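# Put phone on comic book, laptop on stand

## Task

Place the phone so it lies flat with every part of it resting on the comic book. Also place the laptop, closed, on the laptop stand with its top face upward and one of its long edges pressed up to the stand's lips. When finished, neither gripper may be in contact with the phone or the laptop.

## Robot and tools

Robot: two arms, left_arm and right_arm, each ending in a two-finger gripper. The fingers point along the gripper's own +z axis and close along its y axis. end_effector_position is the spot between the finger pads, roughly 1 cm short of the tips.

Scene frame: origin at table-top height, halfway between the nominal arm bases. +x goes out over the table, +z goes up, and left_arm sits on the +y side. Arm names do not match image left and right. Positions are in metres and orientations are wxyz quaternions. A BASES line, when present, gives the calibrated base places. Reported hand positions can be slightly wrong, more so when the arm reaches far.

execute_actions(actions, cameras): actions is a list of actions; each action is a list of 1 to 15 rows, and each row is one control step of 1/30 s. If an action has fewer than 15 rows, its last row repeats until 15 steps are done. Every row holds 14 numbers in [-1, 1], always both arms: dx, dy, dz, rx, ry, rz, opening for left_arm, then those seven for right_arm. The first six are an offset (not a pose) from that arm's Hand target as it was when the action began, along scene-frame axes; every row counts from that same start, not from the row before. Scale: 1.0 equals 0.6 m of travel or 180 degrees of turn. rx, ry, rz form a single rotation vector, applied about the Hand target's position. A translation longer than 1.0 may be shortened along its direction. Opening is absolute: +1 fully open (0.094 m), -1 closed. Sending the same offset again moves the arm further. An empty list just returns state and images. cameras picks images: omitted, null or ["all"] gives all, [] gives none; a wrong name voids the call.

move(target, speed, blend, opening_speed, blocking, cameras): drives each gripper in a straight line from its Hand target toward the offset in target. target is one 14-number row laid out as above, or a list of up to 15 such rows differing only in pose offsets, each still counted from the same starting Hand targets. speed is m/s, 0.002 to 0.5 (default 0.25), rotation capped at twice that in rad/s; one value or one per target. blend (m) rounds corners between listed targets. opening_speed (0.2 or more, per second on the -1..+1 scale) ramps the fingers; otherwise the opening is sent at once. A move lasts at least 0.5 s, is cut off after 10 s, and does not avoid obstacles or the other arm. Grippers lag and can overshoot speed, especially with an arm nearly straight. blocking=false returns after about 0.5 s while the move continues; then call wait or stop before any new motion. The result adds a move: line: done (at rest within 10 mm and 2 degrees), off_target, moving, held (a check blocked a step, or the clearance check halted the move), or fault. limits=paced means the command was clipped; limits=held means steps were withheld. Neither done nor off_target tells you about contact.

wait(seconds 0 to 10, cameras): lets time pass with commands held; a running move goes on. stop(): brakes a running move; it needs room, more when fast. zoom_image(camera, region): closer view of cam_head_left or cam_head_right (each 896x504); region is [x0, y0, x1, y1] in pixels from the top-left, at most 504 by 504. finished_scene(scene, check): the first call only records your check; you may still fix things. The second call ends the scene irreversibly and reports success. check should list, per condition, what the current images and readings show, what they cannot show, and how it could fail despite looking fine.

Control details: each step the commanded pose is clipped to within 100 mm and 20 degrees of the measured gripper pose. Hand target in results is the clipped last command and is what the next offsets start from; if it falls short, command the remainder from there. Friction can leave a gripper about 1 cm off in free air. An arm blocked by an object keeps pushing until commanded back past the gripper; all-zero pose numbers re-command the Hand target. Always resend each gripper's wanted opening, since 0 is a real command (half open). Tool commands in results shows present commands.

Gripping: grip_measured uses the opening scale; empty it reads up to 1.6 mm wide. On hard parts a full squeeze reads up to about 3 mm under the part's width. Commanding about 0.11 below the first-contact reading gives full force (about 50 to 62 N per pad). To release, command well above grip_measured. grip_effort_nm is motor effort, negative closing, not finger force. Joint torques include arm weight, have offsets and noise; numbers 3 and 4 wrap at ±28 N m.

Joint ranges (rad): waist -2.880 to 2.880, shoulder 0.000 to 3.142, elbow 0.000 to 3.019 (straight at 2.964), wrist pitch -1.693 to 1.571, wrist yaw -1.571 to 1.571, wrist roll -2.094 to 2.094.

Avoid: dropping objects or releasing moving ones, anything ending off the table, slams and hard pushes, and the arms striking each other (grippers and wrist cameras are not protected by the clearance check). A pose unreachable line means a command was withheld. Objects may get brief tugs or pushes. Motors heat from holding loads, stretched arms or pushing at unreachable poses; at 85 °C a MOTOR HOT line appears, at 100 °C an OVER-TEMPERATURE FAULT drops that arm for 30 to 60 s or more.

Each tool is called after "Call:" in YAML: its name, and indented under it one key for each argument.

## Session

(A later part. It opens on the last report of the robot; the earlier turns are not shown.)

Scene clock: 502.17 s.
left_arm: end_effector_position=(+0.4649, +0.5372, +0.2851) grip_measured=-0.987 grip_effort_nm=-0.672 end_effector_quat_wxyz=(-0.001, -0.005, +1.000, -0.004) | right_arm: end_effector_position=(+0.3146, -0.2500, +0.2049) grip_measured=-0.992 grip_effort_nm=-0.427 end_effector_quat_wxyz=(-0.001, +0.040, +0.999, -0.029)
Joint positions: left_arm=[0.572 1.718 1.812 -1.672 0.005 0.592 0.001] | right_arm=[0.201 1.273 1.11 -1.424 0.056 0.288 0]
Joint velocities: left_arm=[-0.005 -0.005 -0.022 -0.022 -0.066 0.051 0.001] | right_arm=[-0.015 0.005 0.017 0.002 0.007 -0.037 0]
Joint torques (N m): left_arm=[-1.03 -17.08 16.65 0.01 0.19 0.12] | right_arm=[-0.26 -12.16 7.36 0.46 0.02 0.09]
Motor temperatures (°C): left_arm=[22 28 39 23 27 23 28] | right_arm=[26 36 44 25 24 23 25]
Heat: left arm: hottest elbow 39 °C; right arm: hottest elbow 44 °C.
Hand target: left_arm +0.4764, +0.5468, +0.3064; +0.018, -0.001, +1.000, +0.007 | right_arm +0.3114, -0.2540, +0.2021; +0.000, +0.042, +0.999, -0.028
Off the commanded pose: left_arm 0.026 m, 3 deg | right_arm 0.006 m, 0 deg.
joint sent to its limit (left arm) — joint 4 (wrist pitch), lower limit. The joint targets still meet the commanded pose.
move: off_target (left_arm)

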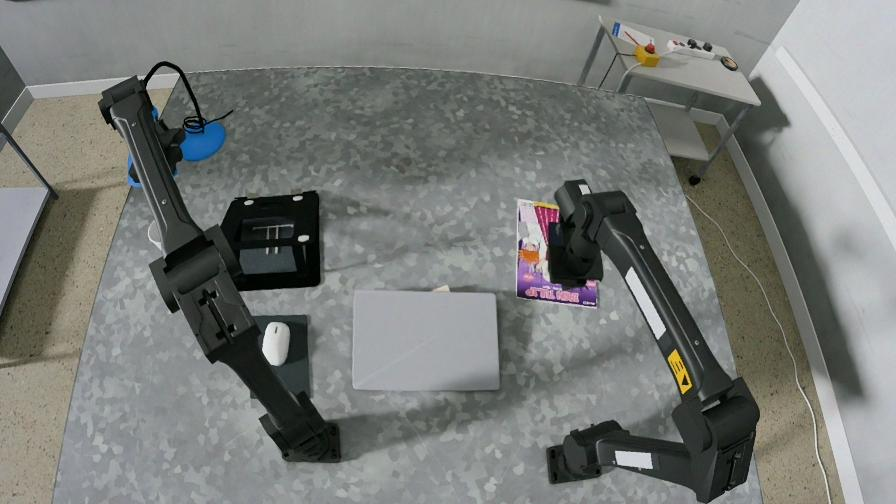

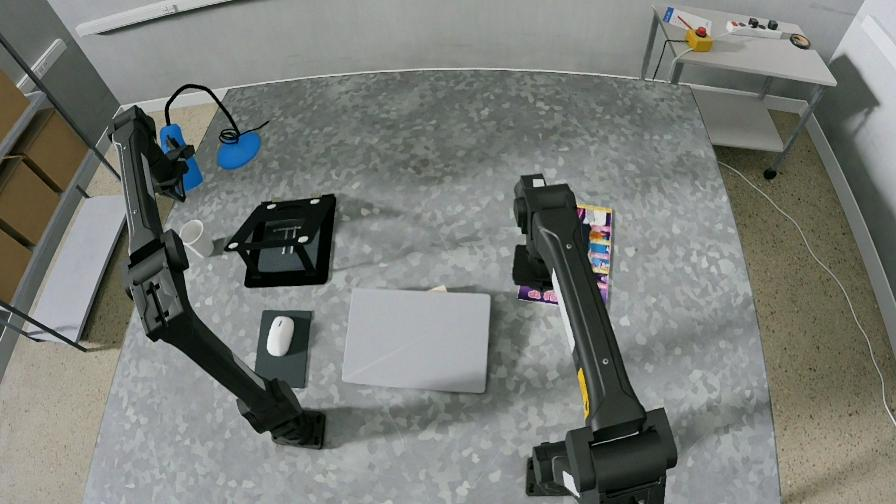

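Call:
move:
  target:
    - [-0.02,0.01,-0.24,0,0,0,-1, 0,0,0,0,0,0,-1]
  speed: 0.15

Call:
zoom_image:
  camera: "cam_head_right"
  region: [130, 110, 382, 300]

Call:
zoom_image:
  camera: "cam_head_left"
  region: [100, 110, 352, 300]

Scene clock: 511.03 s.
left_arm: end_effector_position=(+0.4668, +0.5451, +0.1696) grip_measured=-0.987 grip_effort_nm=-0.672 end_effector_quat_wxyz=(+0.019, +0.001, +1.000, +0.009) | right_arm: end_effector_position=(+0.3146, -0.2500, +0.2049) grip_measured=-0.992 grip_effort_nm=-0.432 end_effector_quat_wxyz=(-0.001, +0.040, +0.999, -0.029)
Joint positions: left_arm=[0.583 1.72 1.51 -1.318 0.007 0.613 0.001] | right_arm=[0.201 1.273 1.11 -1.424 0.056 0.288 0]
Joint velocities: left_arm=[-0.005 -0.015 0.007 -0.007 -0.037 -0.037 -0.001] | right_arm=[-0.015 -0.005 0.002 -0.007 -0.037 -0.037 -0.001]
Joint torques (N m): left_arm=[-0.5 -16.62 9.37 0.73 0.14 0.08] | right_arm=[-0.15 -12.22 7.38 0.46 0.02 0.09]
Motor temperatures (°C): left_arm=[22 28 41 23 27 23 28] | right_arm=[26 36 44 25 24 23 25]
Heat: left arm: hottest elbow 41 °C; right arm: hottest elbow 44 °C.
Hand target: left_arm +0.4636, +0.5509, +0.1624; +0.018, -0.001, +1.000, +0.007 | right_arm +0.3114, -0.2540, +0.2021; +0.000, +0.042, +0.999, -0.028
Off the commanded pose: left_arm 0.011 m, 0 deg | right_arm 0.006 m, 0 deg.
move: off_target (left_arm)

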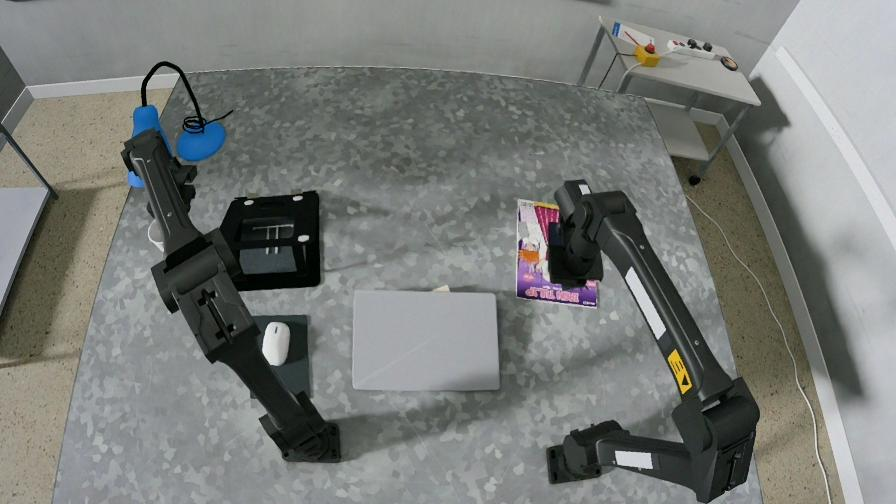

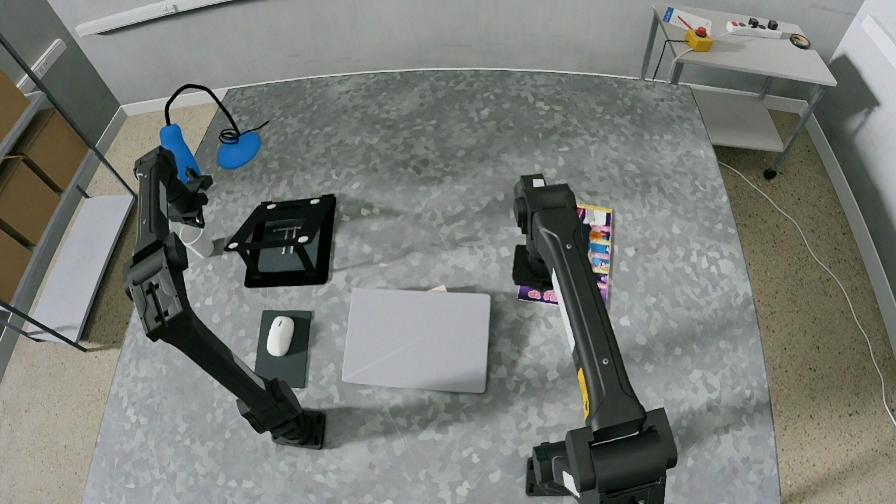

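Scaled by 2.000.

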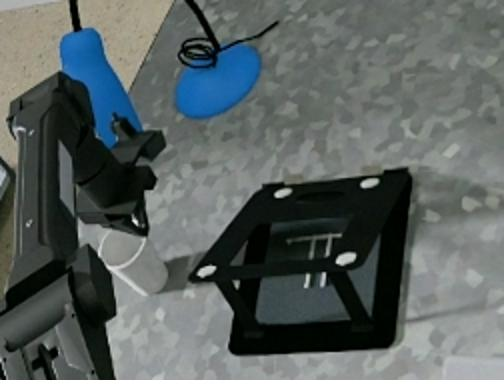

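Scaled by 2.000.

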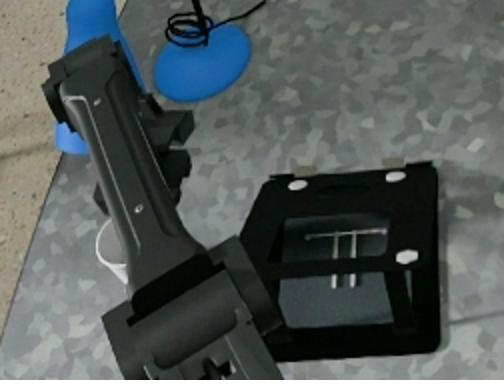

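Call:
move:
  target:
    - [-0.02,0.0,-0.16,0,0,0,-1, 0,0,0,0,0,0,-1]
  speed: 0.1

Call:
zoom_image:
  camera: "cam_head_right"
  region: [130, 110, 382, 300]

Call:
zoom_image:
  camera: "cam_head_left"
  region: [100, 110, 352, 300]

Scene clock: 519.87 s.
left_arm: end_effector_position=(+0.4552, +0.5444, +0.0727) grip_measured=-0.987 grip_effort_nm=-0.672 end_effector_quat_wxyz=(+0.018, +0.001, +1.000, +0.009) | right_arm: end_effector_position=(+0.3146, -0.2500, +0.2049) grip_measured=-0.992 grip_effort_nm=-0.432 end_effector_quat_wxyz=(-0.001, +0.040, +0.999, -0.029)
Joint positions: left_arm=[0.595 1.779 1.322 -1.074 0.007 0.625 0.001] | right_arm=[0.201 1.273 1.11 -1.424 0.056 0.288 0]
Joint velocities: left_arm=[-0.015 -0.005 0.002 0.007 0.037 -0.081 -0.001] | right_arm=[-0.005 0.005 -0.007 -0.017 -0.022 0.037 0]
Joint torques (N m): left_arm=[-0.15 -16.91 8.65 0.61 0.11 0.02] | right_arm=[-0.21 -12.16 7.38 0.44 0.02 0.09]
Motor temperatures (°C): left_arm=[22 28 40 23 27 23 28] | right_arm=[26 36 44 25 24 23 25]
Heat: left arm: hottest elbow 40 °C; right arm: hottest elbow 44 °C.
Hand target: left_arm +0.4510, +0.5498, +0.0665; +0.018, -0.001, +1.000, +0.007 | right_arm +0.3114, -0.2540, +0.2021; +0.000, +0.042, +0.999, -0.028
Off the commanded pose: left_arm 0.010 m, 0 deg | right_arm 0.006 m, 0 deg.
move: done

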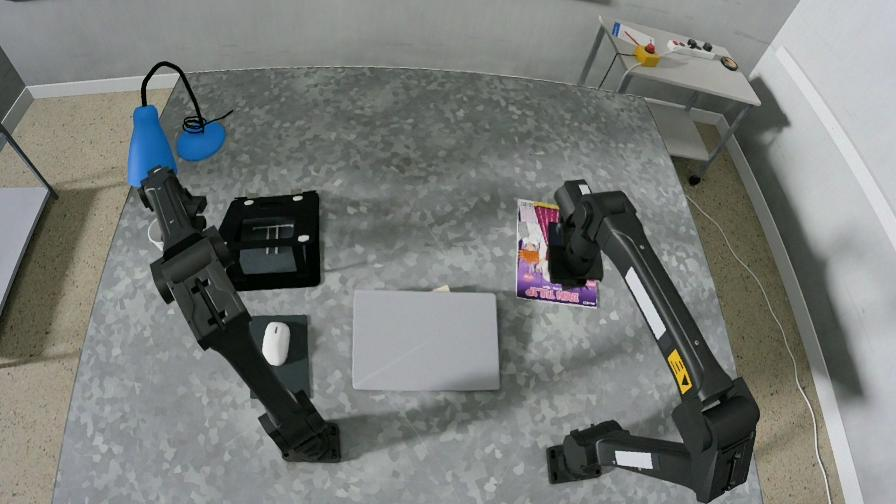

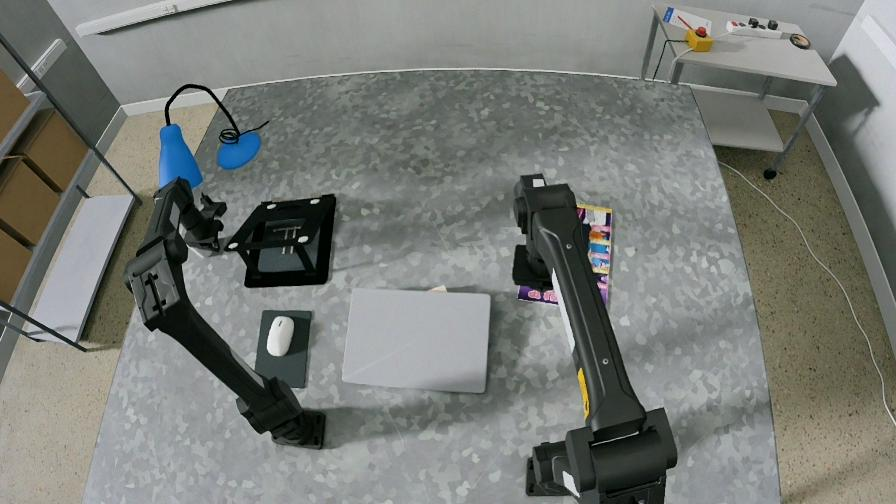

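Scaled by 2.000.

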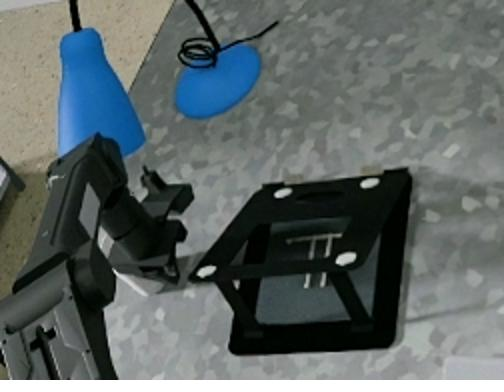

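Scaled by 2.000.

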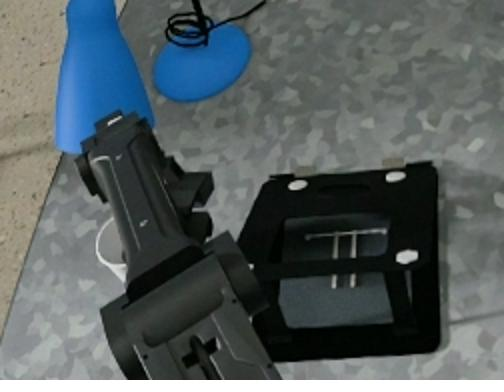

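Call:
move:
  target:
    - [0.0,0.0,-0.085,0,0,0,-1, 0,0,0,0,0,0,-1]
    - [0.0,-0.05,-0.085,0,0,0,-1, 0,0,0,0,0,0,-1]
  speed: 0.07

Call:
zoom_image:
  camera: "cam_head_right"
  region: [130, 110, 382, 300]

Call:
zoom_image:
  camera: "cam_head_left"
  region: [100, 110, 352, 300]

Scene clock: 524.43 s.
left_arm: end_effector_position=(+0.4482, +0.5281, +0.0127) grip_measured=-0.987 grip_effort_nm=-0.676 end_effector_quat_wxyz=(+0.013, -0.004, +1.000, +0.005) | right_arm: end_effector_position=(+0.3146, -0.2500, +0.2049) grip_measured=-0.992 grip_effort_nm=-0.432 end_effector_quat_wxyz=(-0.001, +0.040, +0.999, -0.029)
Joint positions: left_arm=[0.576 1.833 1.218 -0.929 0.007 0.597 0.001] | right_arm=[0.201 1.273 1.11 -1.424 0.056 0.288 0]
Joint velocities: left_arm=[0.005 0.005 0.022 0.002 -0.022 0.066 0] | right_arm=[0.005 -0.005 -0.007 -0.002 0.022 -0.007 -0.001]
Joint torques (N m): left_arm=[-2.67 -19.19 7.02 0.66 0.13 -0.14] | right_arm=[-0.32 -12.34 7.38 0.44 0.02 0.09]
Motor temperatures (°C): left_arm=[22 29 40 23 27 23 28] | right_arm=[26 36 44 25 24 23 25]
Heat: left arm: hottest elbow 40 °C; right arm: hottest elbow 44 °C.
Hand target: left_arm +0.4505, +0.5192, +0.0160; +0.018, -0.001, +1.000, +0.007 | right_arm +0.3114, -0.2540, +0.2021; +0.000, +0.042, +0.999, -0.028
Off the commanded pose: left_arm 0.009 m, 1 deg | right_arm 0.006 m, 0 deg.
move: done

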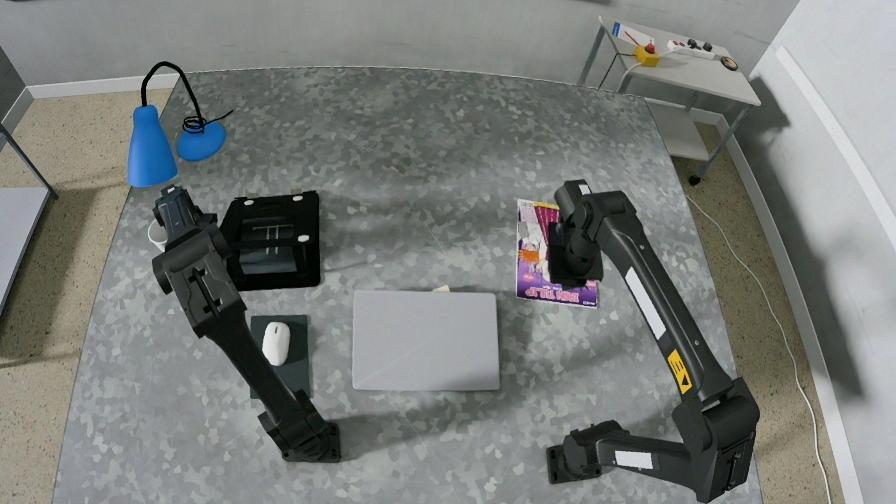

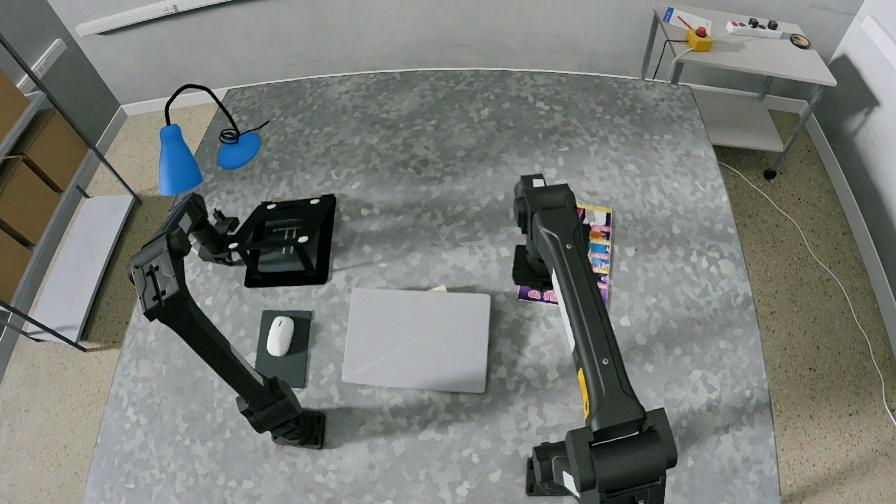

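Scaled by 2.000.

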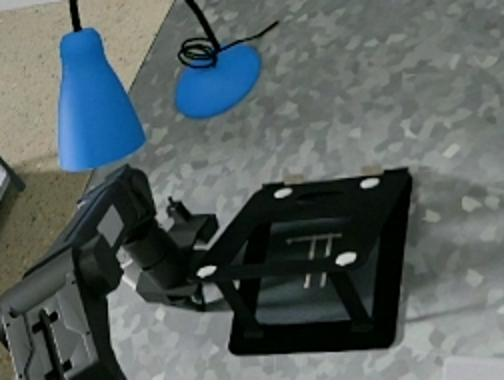

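Scaled by 2.000.

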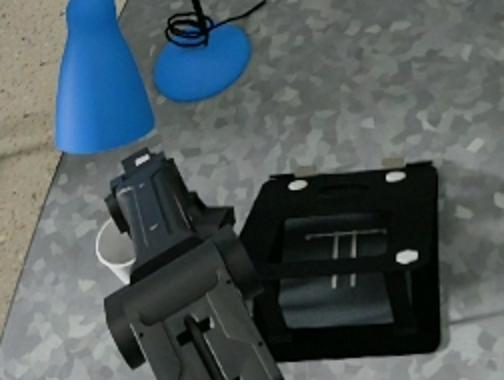

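Call:
move:
  target:
    - [0.05,-0.12,0.01,0,0,0,-1, 0,0,0,0,0,0,-1]
  speed: 0.08

Call:
zoom_image:
  camera: "cam_head_right"
  region: [130, 110, 382, 300]

Call:
zoom_image:
  camera: "cam_head_left"
  region: [100, 110, 352, 300]

Scene clock: 528.97 s.
left_arm: end_effector_position=(+0.4744, +0.4604, +0.0127) grip_measured=-0.987 grip_effort_nm=-0.676 end_effector_quat_wxyz=(+0.010, -0.011, +1.000, +0.003) | right_arm: end_effector_position=(+0.3146, -0.2500, +0.2049) grip_measured=-0.992 grip_effort_nm=-0.432 end_effector_quat_wxyz=(-0.001, +0.040, +0.999, -0.029)
Joint positions: left_arm=[0.431 1.811 1.186 -0.925 0.003 0.438 0.001] | right_arm=[0.201 1.273 1.11 -1.424 0.056 0.288 0]
Joint velocities: left_arm=[-0.015 0.005 0.007 0.007 -0.022 -0.081 0] | right_arm=[-0.015 0.005 0.007 0.002 -0.007 0.037 0]
Joint torques (N m): left_arm=[-3.96 -19.19 7.46 0.49 0.09 -0.04] | right_arm=[-0.21 -12.22 7.36 0.44 0.02 0.09]
Motor temperatures (°C): left_arm=[22 29 40 23 27 23 28] | right_arm=[26 36 44 25 24 23 25]
Heat: left arm: hottest elbow 40 °C; right arm: hottest elbow 44 °C.
Hand target: left_arm +0.4797, +0.4468, +0.0226; +0.019, -0.001, +1.000, +0.007 | right_arm +0.3114, -0.2540, +0.2021; +0.000, +0.042, +0.999, -0.028
Off the commanded pose: left_arm 0.017 m, 2 deg | right_arm 0.006 m, 0 deg.
move: off_target (left_arm)

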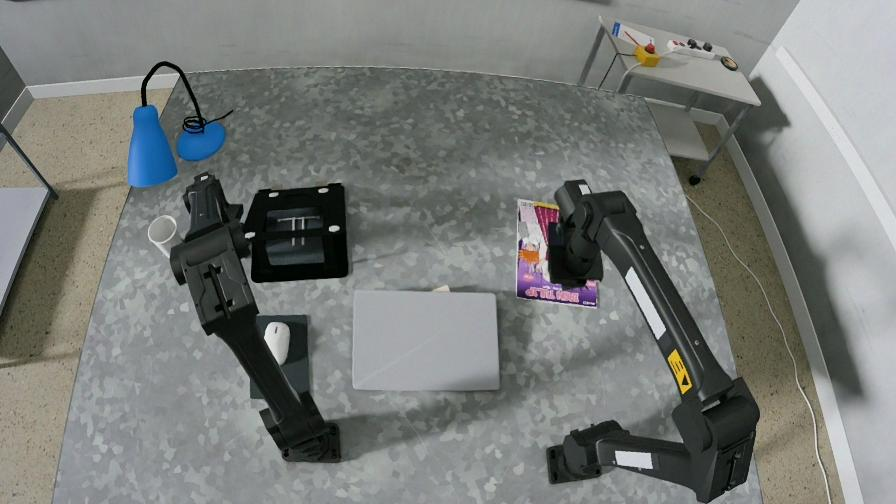

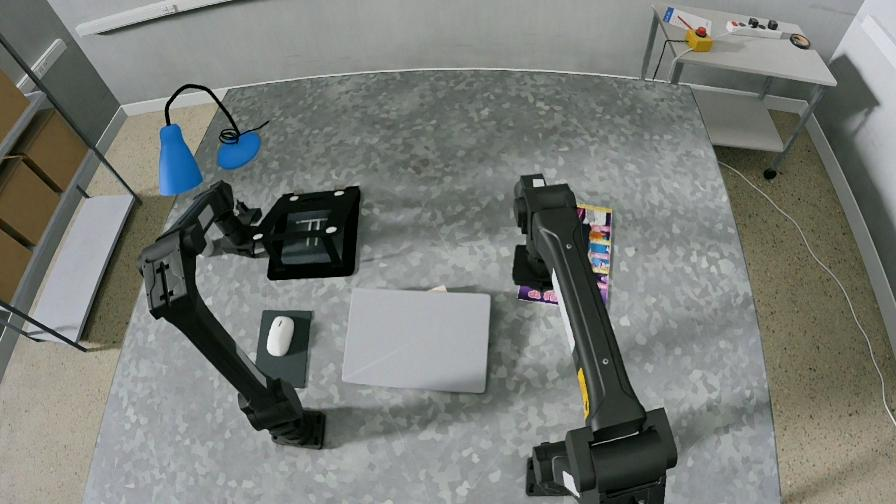

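Scaled by 2.000.

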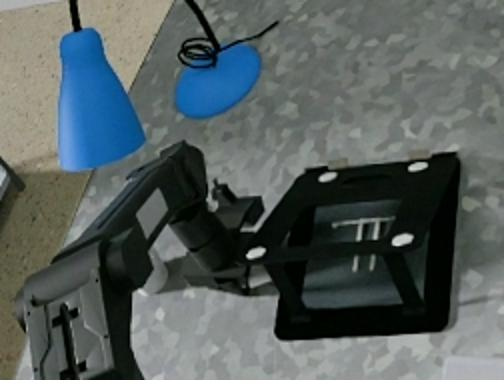

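Scaled by 2.000.

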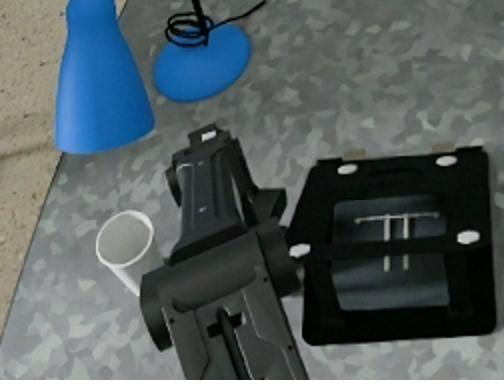

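Call:
move:
  target:
    - [-0.01,-0.2,-0.01,0,0,0,-1, 0,0,0,0,0,0,-1]
  speed: 0.1

Call:
zoom_image:
  camera: "cam_head_left"
  region: [180, 130, 432, 300]

Scene clock: 533.37 s.
left_arm: end_effector_position=(+0.4697, +0.3388, +0.0119) grip_measured=-0.987 grip_effort_nm=-0.676 end_effector_quat_wxyz=(+0.009, -0.009, +1.000, +0.004) | right_arm: end_effector_position=(+0.3146, -0.2500, +0.2049) grip_measured=-0.992 grip_effort_nm=-0.432 end_effector_quat_wxyz=(-0.001, +0.040, +0.999, -0.029)
Joint positions: left_arm=[0.187 1.716 1.044 -0.879 -0.005 0.198 0.001] | right_arm=[0.201 1.273 1.11 -1.424 0.056 0.288 0]
Joint velocities: left_arm=[0.005 -0.015 -0.002 0.002 0.066 0.007 0] | right_arm=[-0.005 0.015 0.012 0.002 0.007 -0.022 -0.001]
Joint torques (N m): left_arm=[-3.49 -16.85 6.9 0.77 -0.02 -0.11] | right_arm=[-0.15 -12.22 7.36 0.44 0.02 0.1]
Motor temperatures (°C): left_arm=[22 29 39 23 26 23 28] | right_arm=[26 36 44 25 24 23 25]
Heat: left arm: hottest elbow 39 °C; right arm: hottest elbow 44 °C.
Hand target: left_arm +0.4724, +0.3270, +0.0179; +0.020, -0.001, +1.000, +0.007 | right_arm +0.3114, -0.2540, +0.2021; +0.000, +0.042, +0.999, -0.028
Off the commanded pose: left_arm 0.014 m, 1 deg | right_arm 0.006 m, 0 deg.
move: off_target (left_arm)

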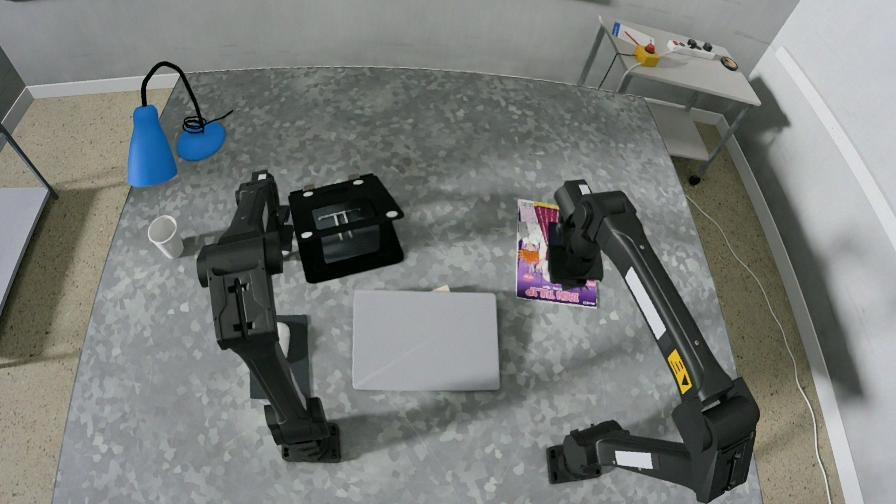

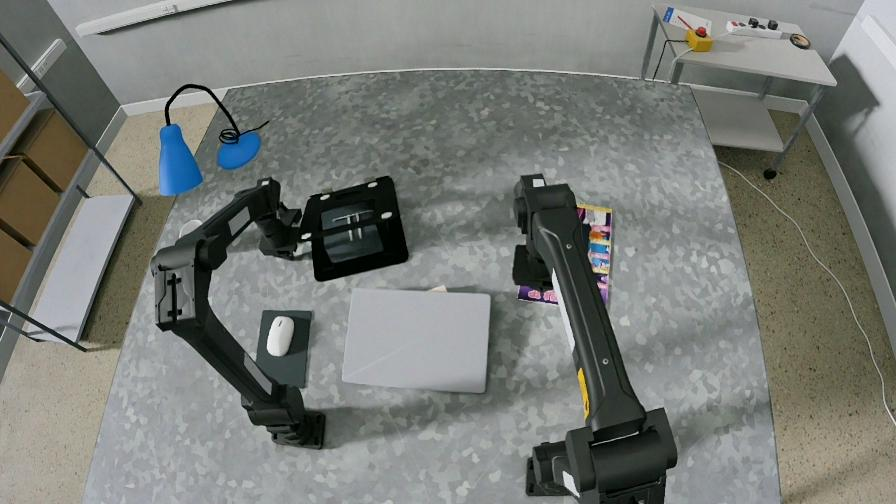

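Scaled by 2.000.

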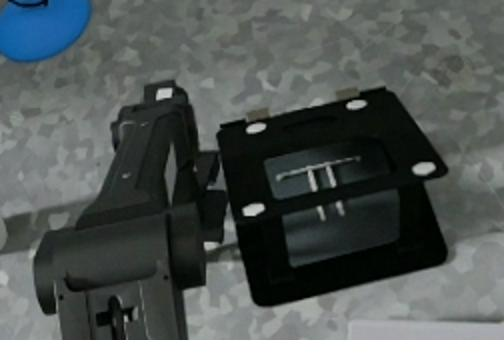

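Call:
move:
  target:
    - [0.0,0.07,0.0,0,0,0,-1, 0,0,0,0,0,0,-1]
    - [0.2,0.08,-0.01,0,0,0,-1, 0,0,0,0,0,0,-1]
    - [0.2,-0.05,-0.01,0,0,0,-1, 0,0,0,0,0,0,-1]
  speed: 0.1

Call:
zoom_image:
  camera: "cam_head_left"
  region: [180, 130, 432, 300]

Scene clock: 539.90 s.
left_arm: end_effector_position=(+0.5827, +0.3190, +0.0135) grip_measured=-0.987 grip_effort_nm=-0.672 end_effector_quat_wxyz=(+0.017, -0.020, +1.000, +0.010) | right_arm: end_effector_position=(+0.3146, -0.2500, +0.2049) grip_measured=-0.992 grip_effort_nm=-0.432 end_effector_quat_wxyz=(-0.001, +0.040, +0.999, -0.029)
Joint positions: left_arm=[0.105 1.939 1.387 -0.983 -0.017 0.094 0.001] | right_arm=[0.201 1.273 1.11 -1.424 0.056 0.288 0]
Joint velocities: left_arm=[-0.005 0.005 0.002 -0.007 -0.007 -0.051 0.001] | right_arm=[-0.015 -0.005 -0.027 -0.002 -0.066 -0.007 -0.001]
Joint torques (N m): left_arm=[-4.31 -19.02 9.99 0.65 0.32 -0.05] | right_arm=[-0.21 -12.28 7.39 0.43 0.01 0.09]
Motor temperatures (°C): left_arm=[22 29 39 23 26 23 28] | right_arm=[26 36 43 25 24 23 25]
Heat: left arm: hottest elbow 39 °C; right arm: hottest elbow 43 °C.
Hand target: left_arm +0.5922, +0.2955, +0.0115; +0.021, -0.001, +1.000, +0.006 | right_arm +0.3114, -0.2540, +0.2021; +0.000, +0.042, +0.999, -0.028
Off the commanded pose: left_arm 0.024 m, 2 deg | right_arm 0.006 m, 0 deg.
move: off_target (left_arm)

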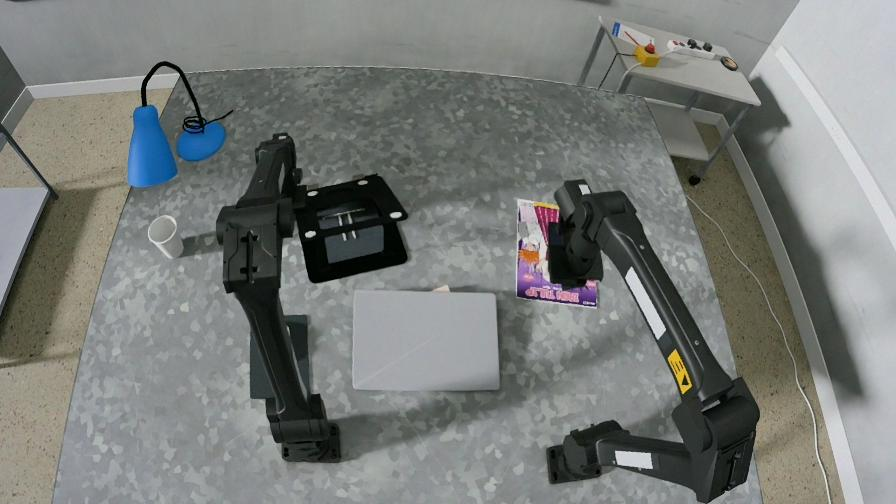

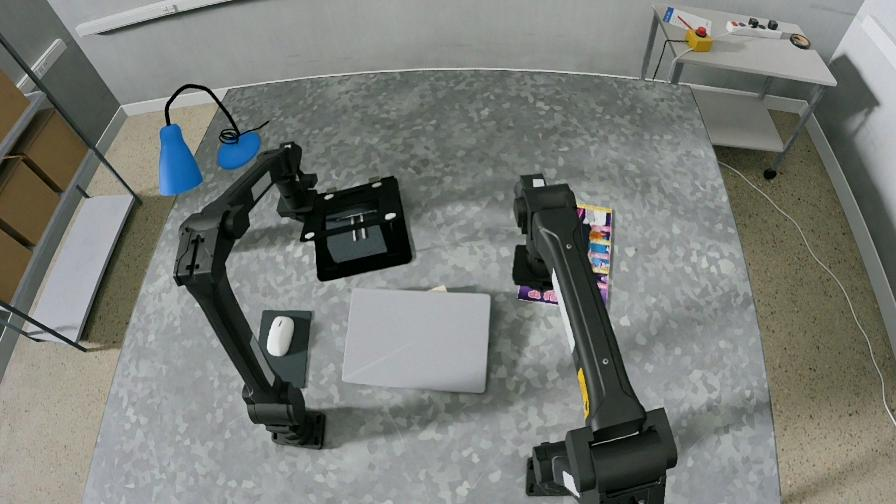

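Scaled by 2.000.

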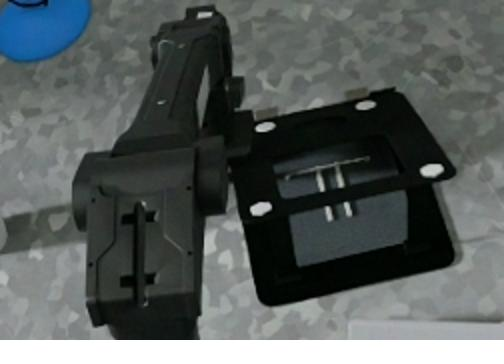

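Call:
move:
  target:
    - [0.0,-0.12,0.0,0,0,0,-1, 0,0,0,0,0,0,-1]
  speed: 0.1

Call:
zoom_image:
  camera: "cam_head_left"
  region: [230, 130, 482, 300]

Scene clock: 543.87 s.
left_arm: end_effector_position=(+0.5880, +0.2433, +0.0135) grip_measured=-0.987 grip_effort_nm=-0.672 end_effector_quat_wxyz=(+0.018, -0.007, +1.000, +0.009) | right_arm: end_effector_position=(+0.3146, -0.2500, +0.2049) grip_measured=-0.992 grip_effort_nm=-0.432 end_effector_quat_wxyz=(-0.001, +0.040, +0.999, -0.029)
Joint positions: left_arm=[-0.032 1.939 1.387 -0.983 -0.019 -0.018 0.001] | right_arm=[0.201 1.273 1.11 -1.424 0.056 0.288 0]
Joint velocities: left_arm=[-0.005 0.005 0.012 0.002 0.022 0.022 0] | right_arm=[0.005 -0.005 0.002 -0.002 -0.022 -0.066 0]
Joint torques (N m): left_arm=[-4.13 -18.43 9.35 0.76 0.21 -0.17] | right_arm=[-0.15 -12.22 7.39 0.46 0.03 0.09]
Motor temperatures (°C): left_arm=[22 29 39 23 27 23 28] | right_arm=[26 35 43 25 24 23 25]
Heat: left arm: hottest elbow 39 °C; right arm: hottest elbow 43 °C.
Hand target: left_arm +0.5915, +0.2234, +0.0121; +0.021, -0.001, +1.000, +0.006 | right_arm +0.3114, -0.2540, +0.2021; +0.000, +0.042, +0.999, -0.028
Off the commanded pose: left_arm 0.020 m, 1 deg | right_arm 0.006 m, 0 deg.
move: off_target (left_arm)

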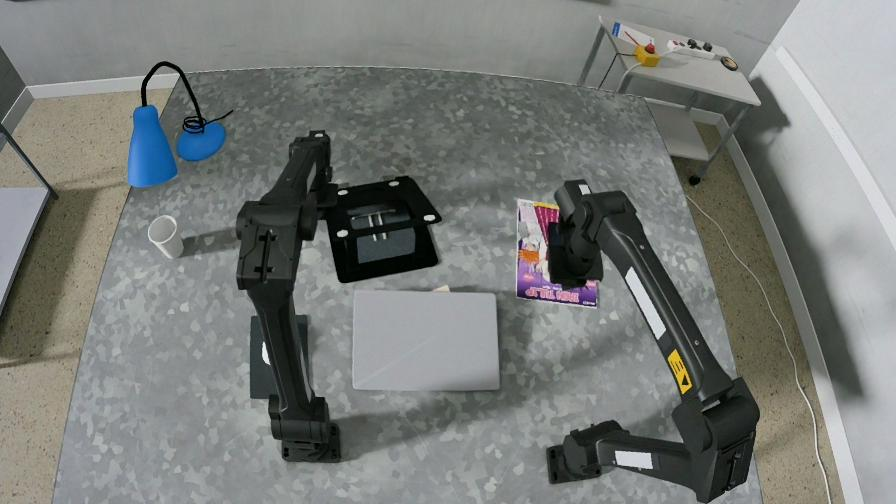

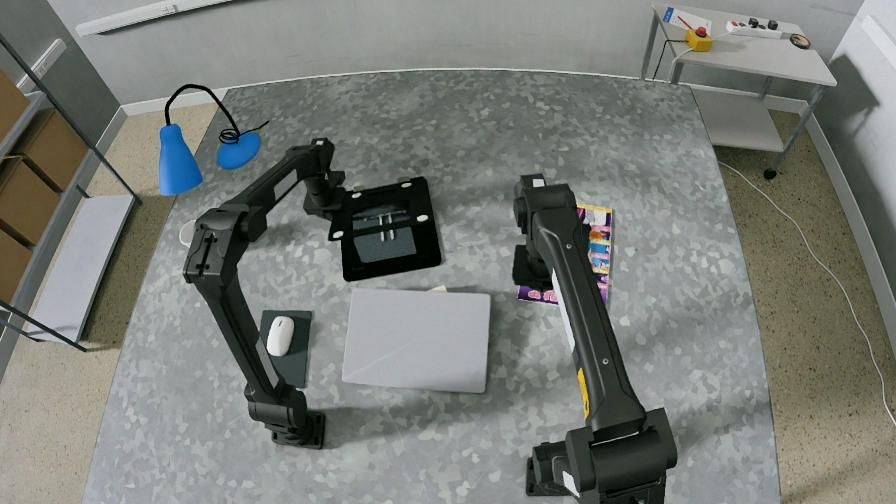

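Scaled by 2.000.

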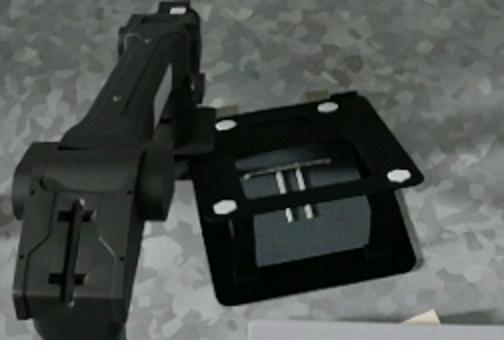

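Call:
move:
  target:
    - [0.0,0.05,0.0,0,0,0,-1, 0,0,0,0,0,0,-1]
    - [0.06,0.05,-0.01,0,0,0,-1, 0,0,0,0,0,0,-1]
    - [0.06,-0.12,-0.01,0,0,0,-1, 0,0,0,0,0,0,-1]
  speed: 0.1

Call:
zoom_image:
  camera: "cam_head_left"
  region: [260, 130, 512, 300]

Scene clock: 548.53 s.
left_arm: end_effector_position=(+0.6144, +0.1745, +0.0141) grip_measured=-0.987 grip_effort_nm=-0.672 end_effector_quat_wxyz=(+0.022, -0.007, +1.000, +0.010) | right_arm: end_effector_position=(+0.3146, -0.2500, +0.2049) grip_measured=-0.992 grip_effort_nm=-0.437 end_effector_quat_wxyz=(-0.001, +0.040, +0.999, -0.029)
Joint positions: left_arm=[-0.152 2.003 1.494 -1.02 -0.025 -0.137 0.001] | right_arm=[0.201 1.273 1.11 -1.424 0.056 0.288 0]
Joint velocities: left_arm=[-0.015 -0.005 -0.002 0.007 -0.022 -0.066 -0.001] | right_arm=[0.005 -0.005 -0.012 -0.002 0.007 -0.022 0]
Joint torques (N m): left_arm=[-3.66 -17.44 13.2 0.29 0.23 -0.16] | right_arm=[-0.09 -12.22 7.36 0.46 0.02 0.09]
Motor temperatures (°C): left_arm=[22 29 39 23 27 23 28] | right_arm=[26 35 43 25 24 23 25]
Heat: left arm: hottest elbow 39 °C; right arm: hottest elbow 43 °C.
Hand target: left_arm +0.6268, +0.1510, +0.0066; +0.022, -0.001, +1.000, +0.006 | right_arm +0.3114, -0.2540, +0.2021; +0.000, +0.042, +0.999, -0.028
Off the commanded pose: left_arm 0.028 m, 1 deg | right_arm 0.006 m, 0 deg.
move: off_target (left_arm)

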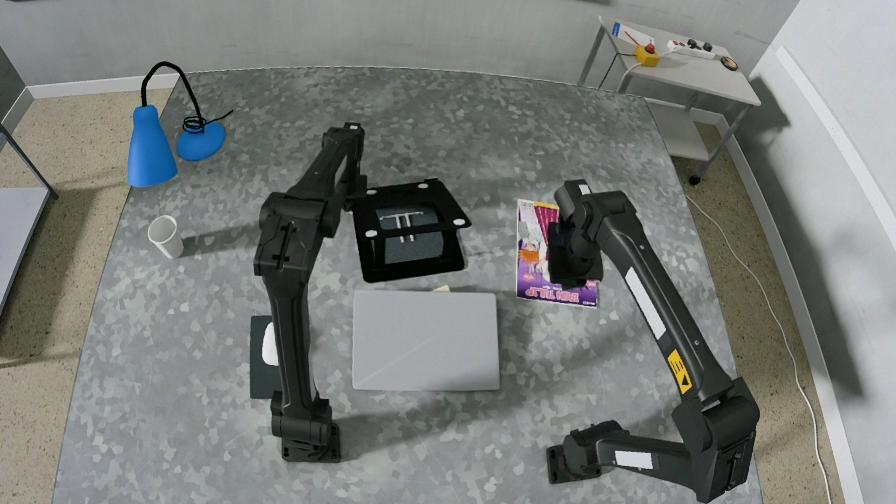

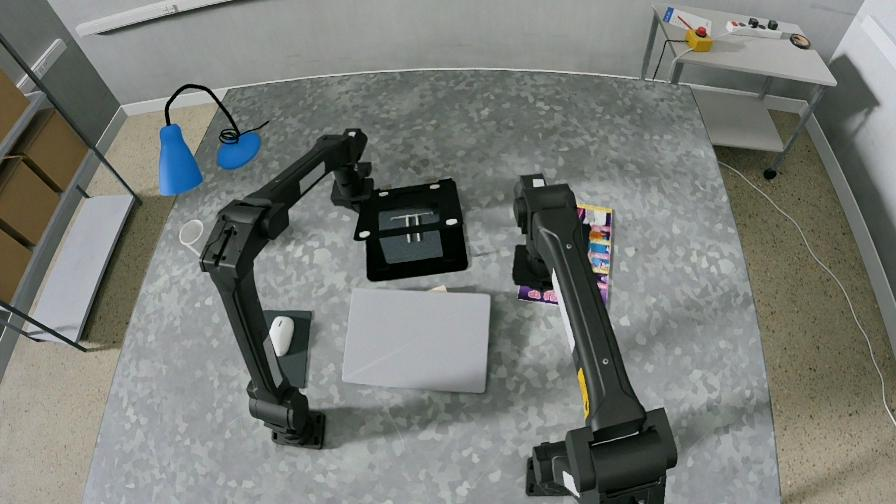

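Scaled by 2.000.

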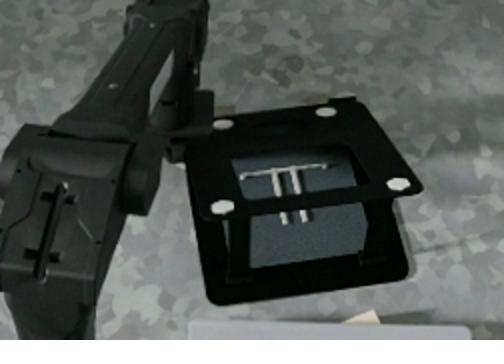

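Call:
move:
  target:
    - [0,0,0,0,0,0,-1, 0.22,0.18,0.0,0,0,0,-1]
    - [0,0,0,0,0,0,-1, 0.22,0.18,-0.3,0,0,0,-1]
  speed: 0.15

Call:
zoom_image:
  camera: "cam_head_left"
  region: [330, 130, 582, 300]

Scene clock: 557.20 s.
left_arm: end_effector_position=(+0.6142, +0.1745, +0.0139) grip_measured=-0.987 grip_effort_nm=-0.672 end_effector_quat_wxyz=(+0.022, -0.008, +1.000, +0.010) | right_arm: end_effector_position=(+0.4474, -0.1516, +0.0368) grip_measured=-0.992 grip_effort_nm=-0.432 end_effector_quat_wxyz=(+0.012, +0.042, +0.999, -0.023)
Joint positions: left_arm=[-0.152 2.003 1.494 -1.021 -0.025 -0.139 0.001] | right_arm=[0.338 1.805 1.252 -1.013 0.052 0.428 0]
Joint velocities: left_arm=[0.005 -0.024 -0.007 -0.012 -0.095 0.022 0.001] | right_arm=[-0.015 -0.005 0.002 0.002 0.051 0.007 0]
Joint torques (N m): left_arm=[-3.49 -17.85 13.37 0.17 0.21 -0.19] | right_arm=[0.91 -17.14 6.76 0.61 0.07 0.2]
Motor temperatures (°C): left_arm=[22 29 40 23 27 23 28] | right_arm=[26 35 43 25 24 23 25]
Heat: left arm: hottest elbow 40 °C; right arm: hottest elbow 43 °C.
Hand target: left_arm +0.6267, +0.1510, +0.0064; +0.022, -0.001, +1.000, +0.006 | right_arm +0.4429, -0.1500, +0.0194; -0.001, +0.042, +0.999, -0.028
Off the commanded pose: left_arm 0.028 m, 1 deg | right_arm 0.016 m, 1 deg.
move: off_target (left_arm, right_arm)

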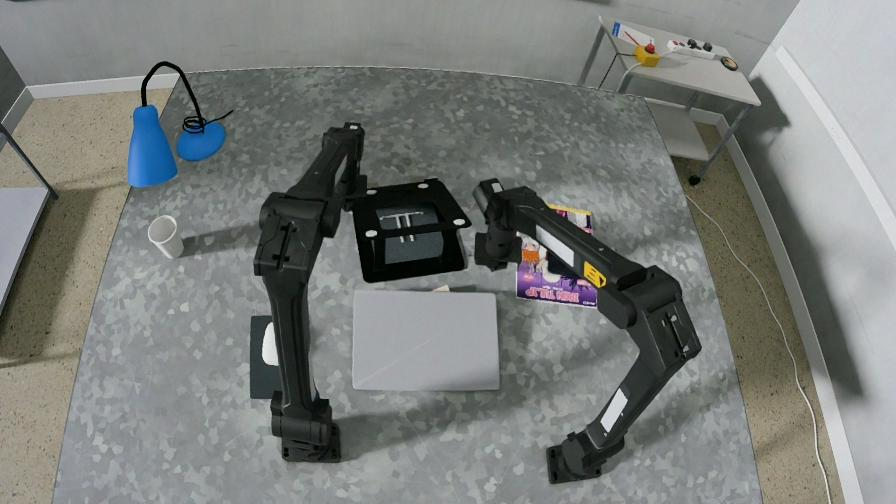

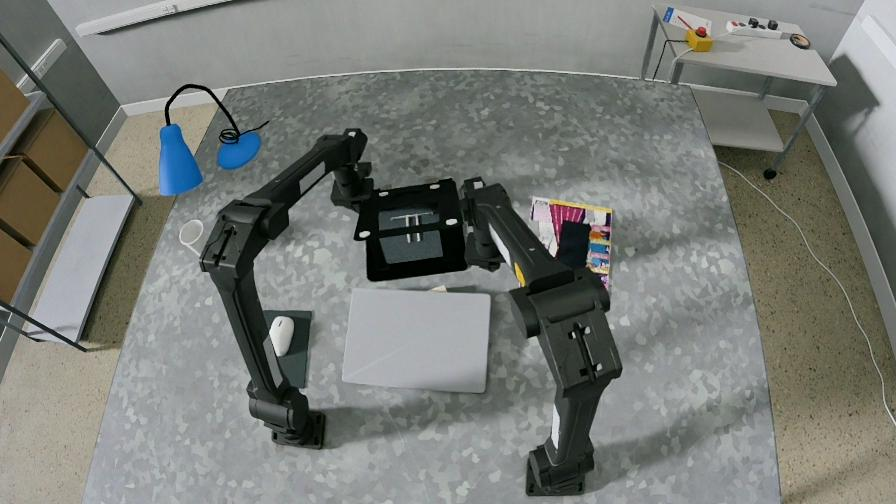

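Scaled by 2.000.

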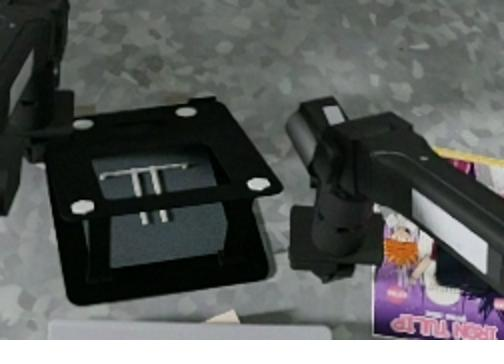

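Call:
move:
  target:
    - [0,0,0,0,0,0,-1, -0.03,0.03,-0.02,0,0,0,-1]
    - [0,0,0,0,0,0,-1, -0.03,0.14,-0.02,0,0,0,-1]
  speed: 0.08

Call:
zoom_image:
  camera: "cam_head_left"
  region: [330, 130, 582, 300]

Scene clock: 561.27 s.
left_arm: end_effector_position=(+0.6142, +0.1745, +0.0139) grip_measured=-0.987 grip_effort_nm=-0.672 end_effector_quat_wxyz=(+0.022, -0.008, +1.000, +0.010) | right_arm: end_effector_position=(+0.4165, -0.0981, +0.0130) grip_measured=-0.992 grip_effort_nm=-0.432 end_effector_quat_wxyz=(-0.003, +0.083, +0.996, -0.033)
Joint positions: left_arm=[-0.152 2.003 1.494 -1.021 -0.026 -0.139 0.001] | right_arm=[0.461 1.845 1.236 -1.002 0.052 0.635 0]
Joint velocities: left_arm=[0.005 -0.015 -0.007 -0.007 -0.066 -0.007 -0.001] | right_arm=[-0.005 -0.015 0.012 -0.007 -0.051 -0.007 0.001]
Joint torques (N m): left_arm=[-4.54 -17.08 13.53 0.23 0.25 -0.16] | right_arm=[3.72 -15.74 11.21 0.06 -0.12 -0.13]
Motor temperatures (°C): left_arm=[22 29 40 23 27 23 28] | right_arm=[26 35 43 25 24 23 25]
Heat: left arm: hottest elbow 40 °C; right arm: hottest elbow 43 °C.
Hand target: left_arm +0.6267, +0.1510, +0.0064; +0.022, -0.001, +1.000, +0.006 | right_arm +0.4253, -0.0659, +0.0061; -0.002, +0.042, +0.999, -0.028
Off the commanded pose: left_arm 0.028 m, 1 deg | right_arm 0.034 m, 5 deg.
move: off_target (left_arm, right_arm)

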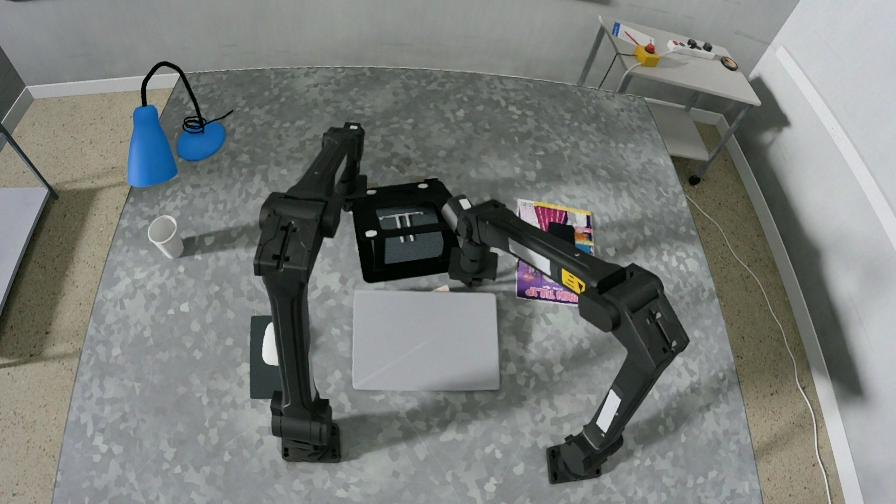

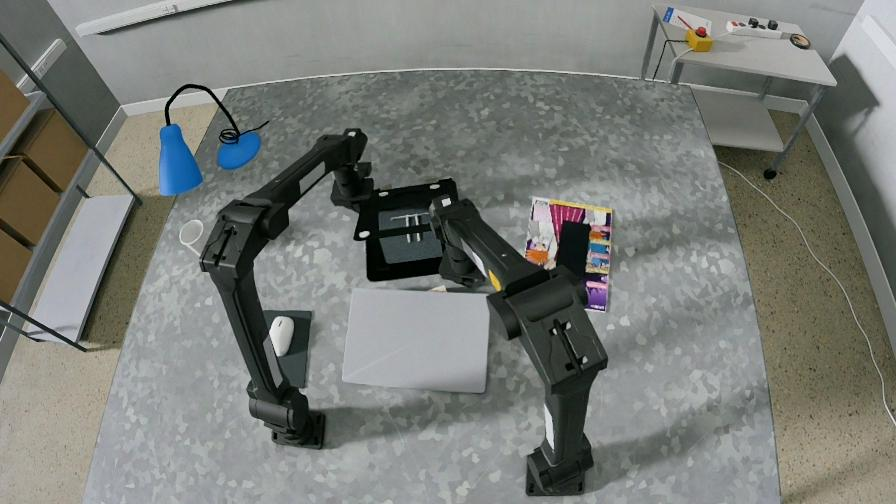

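Scaled by 2.000.

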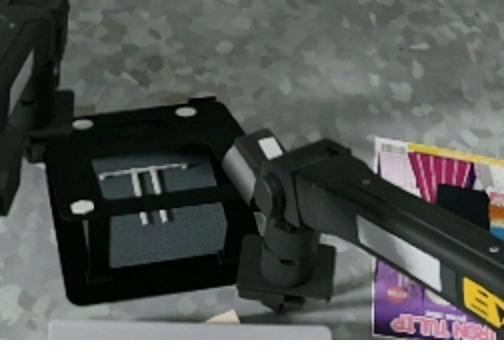

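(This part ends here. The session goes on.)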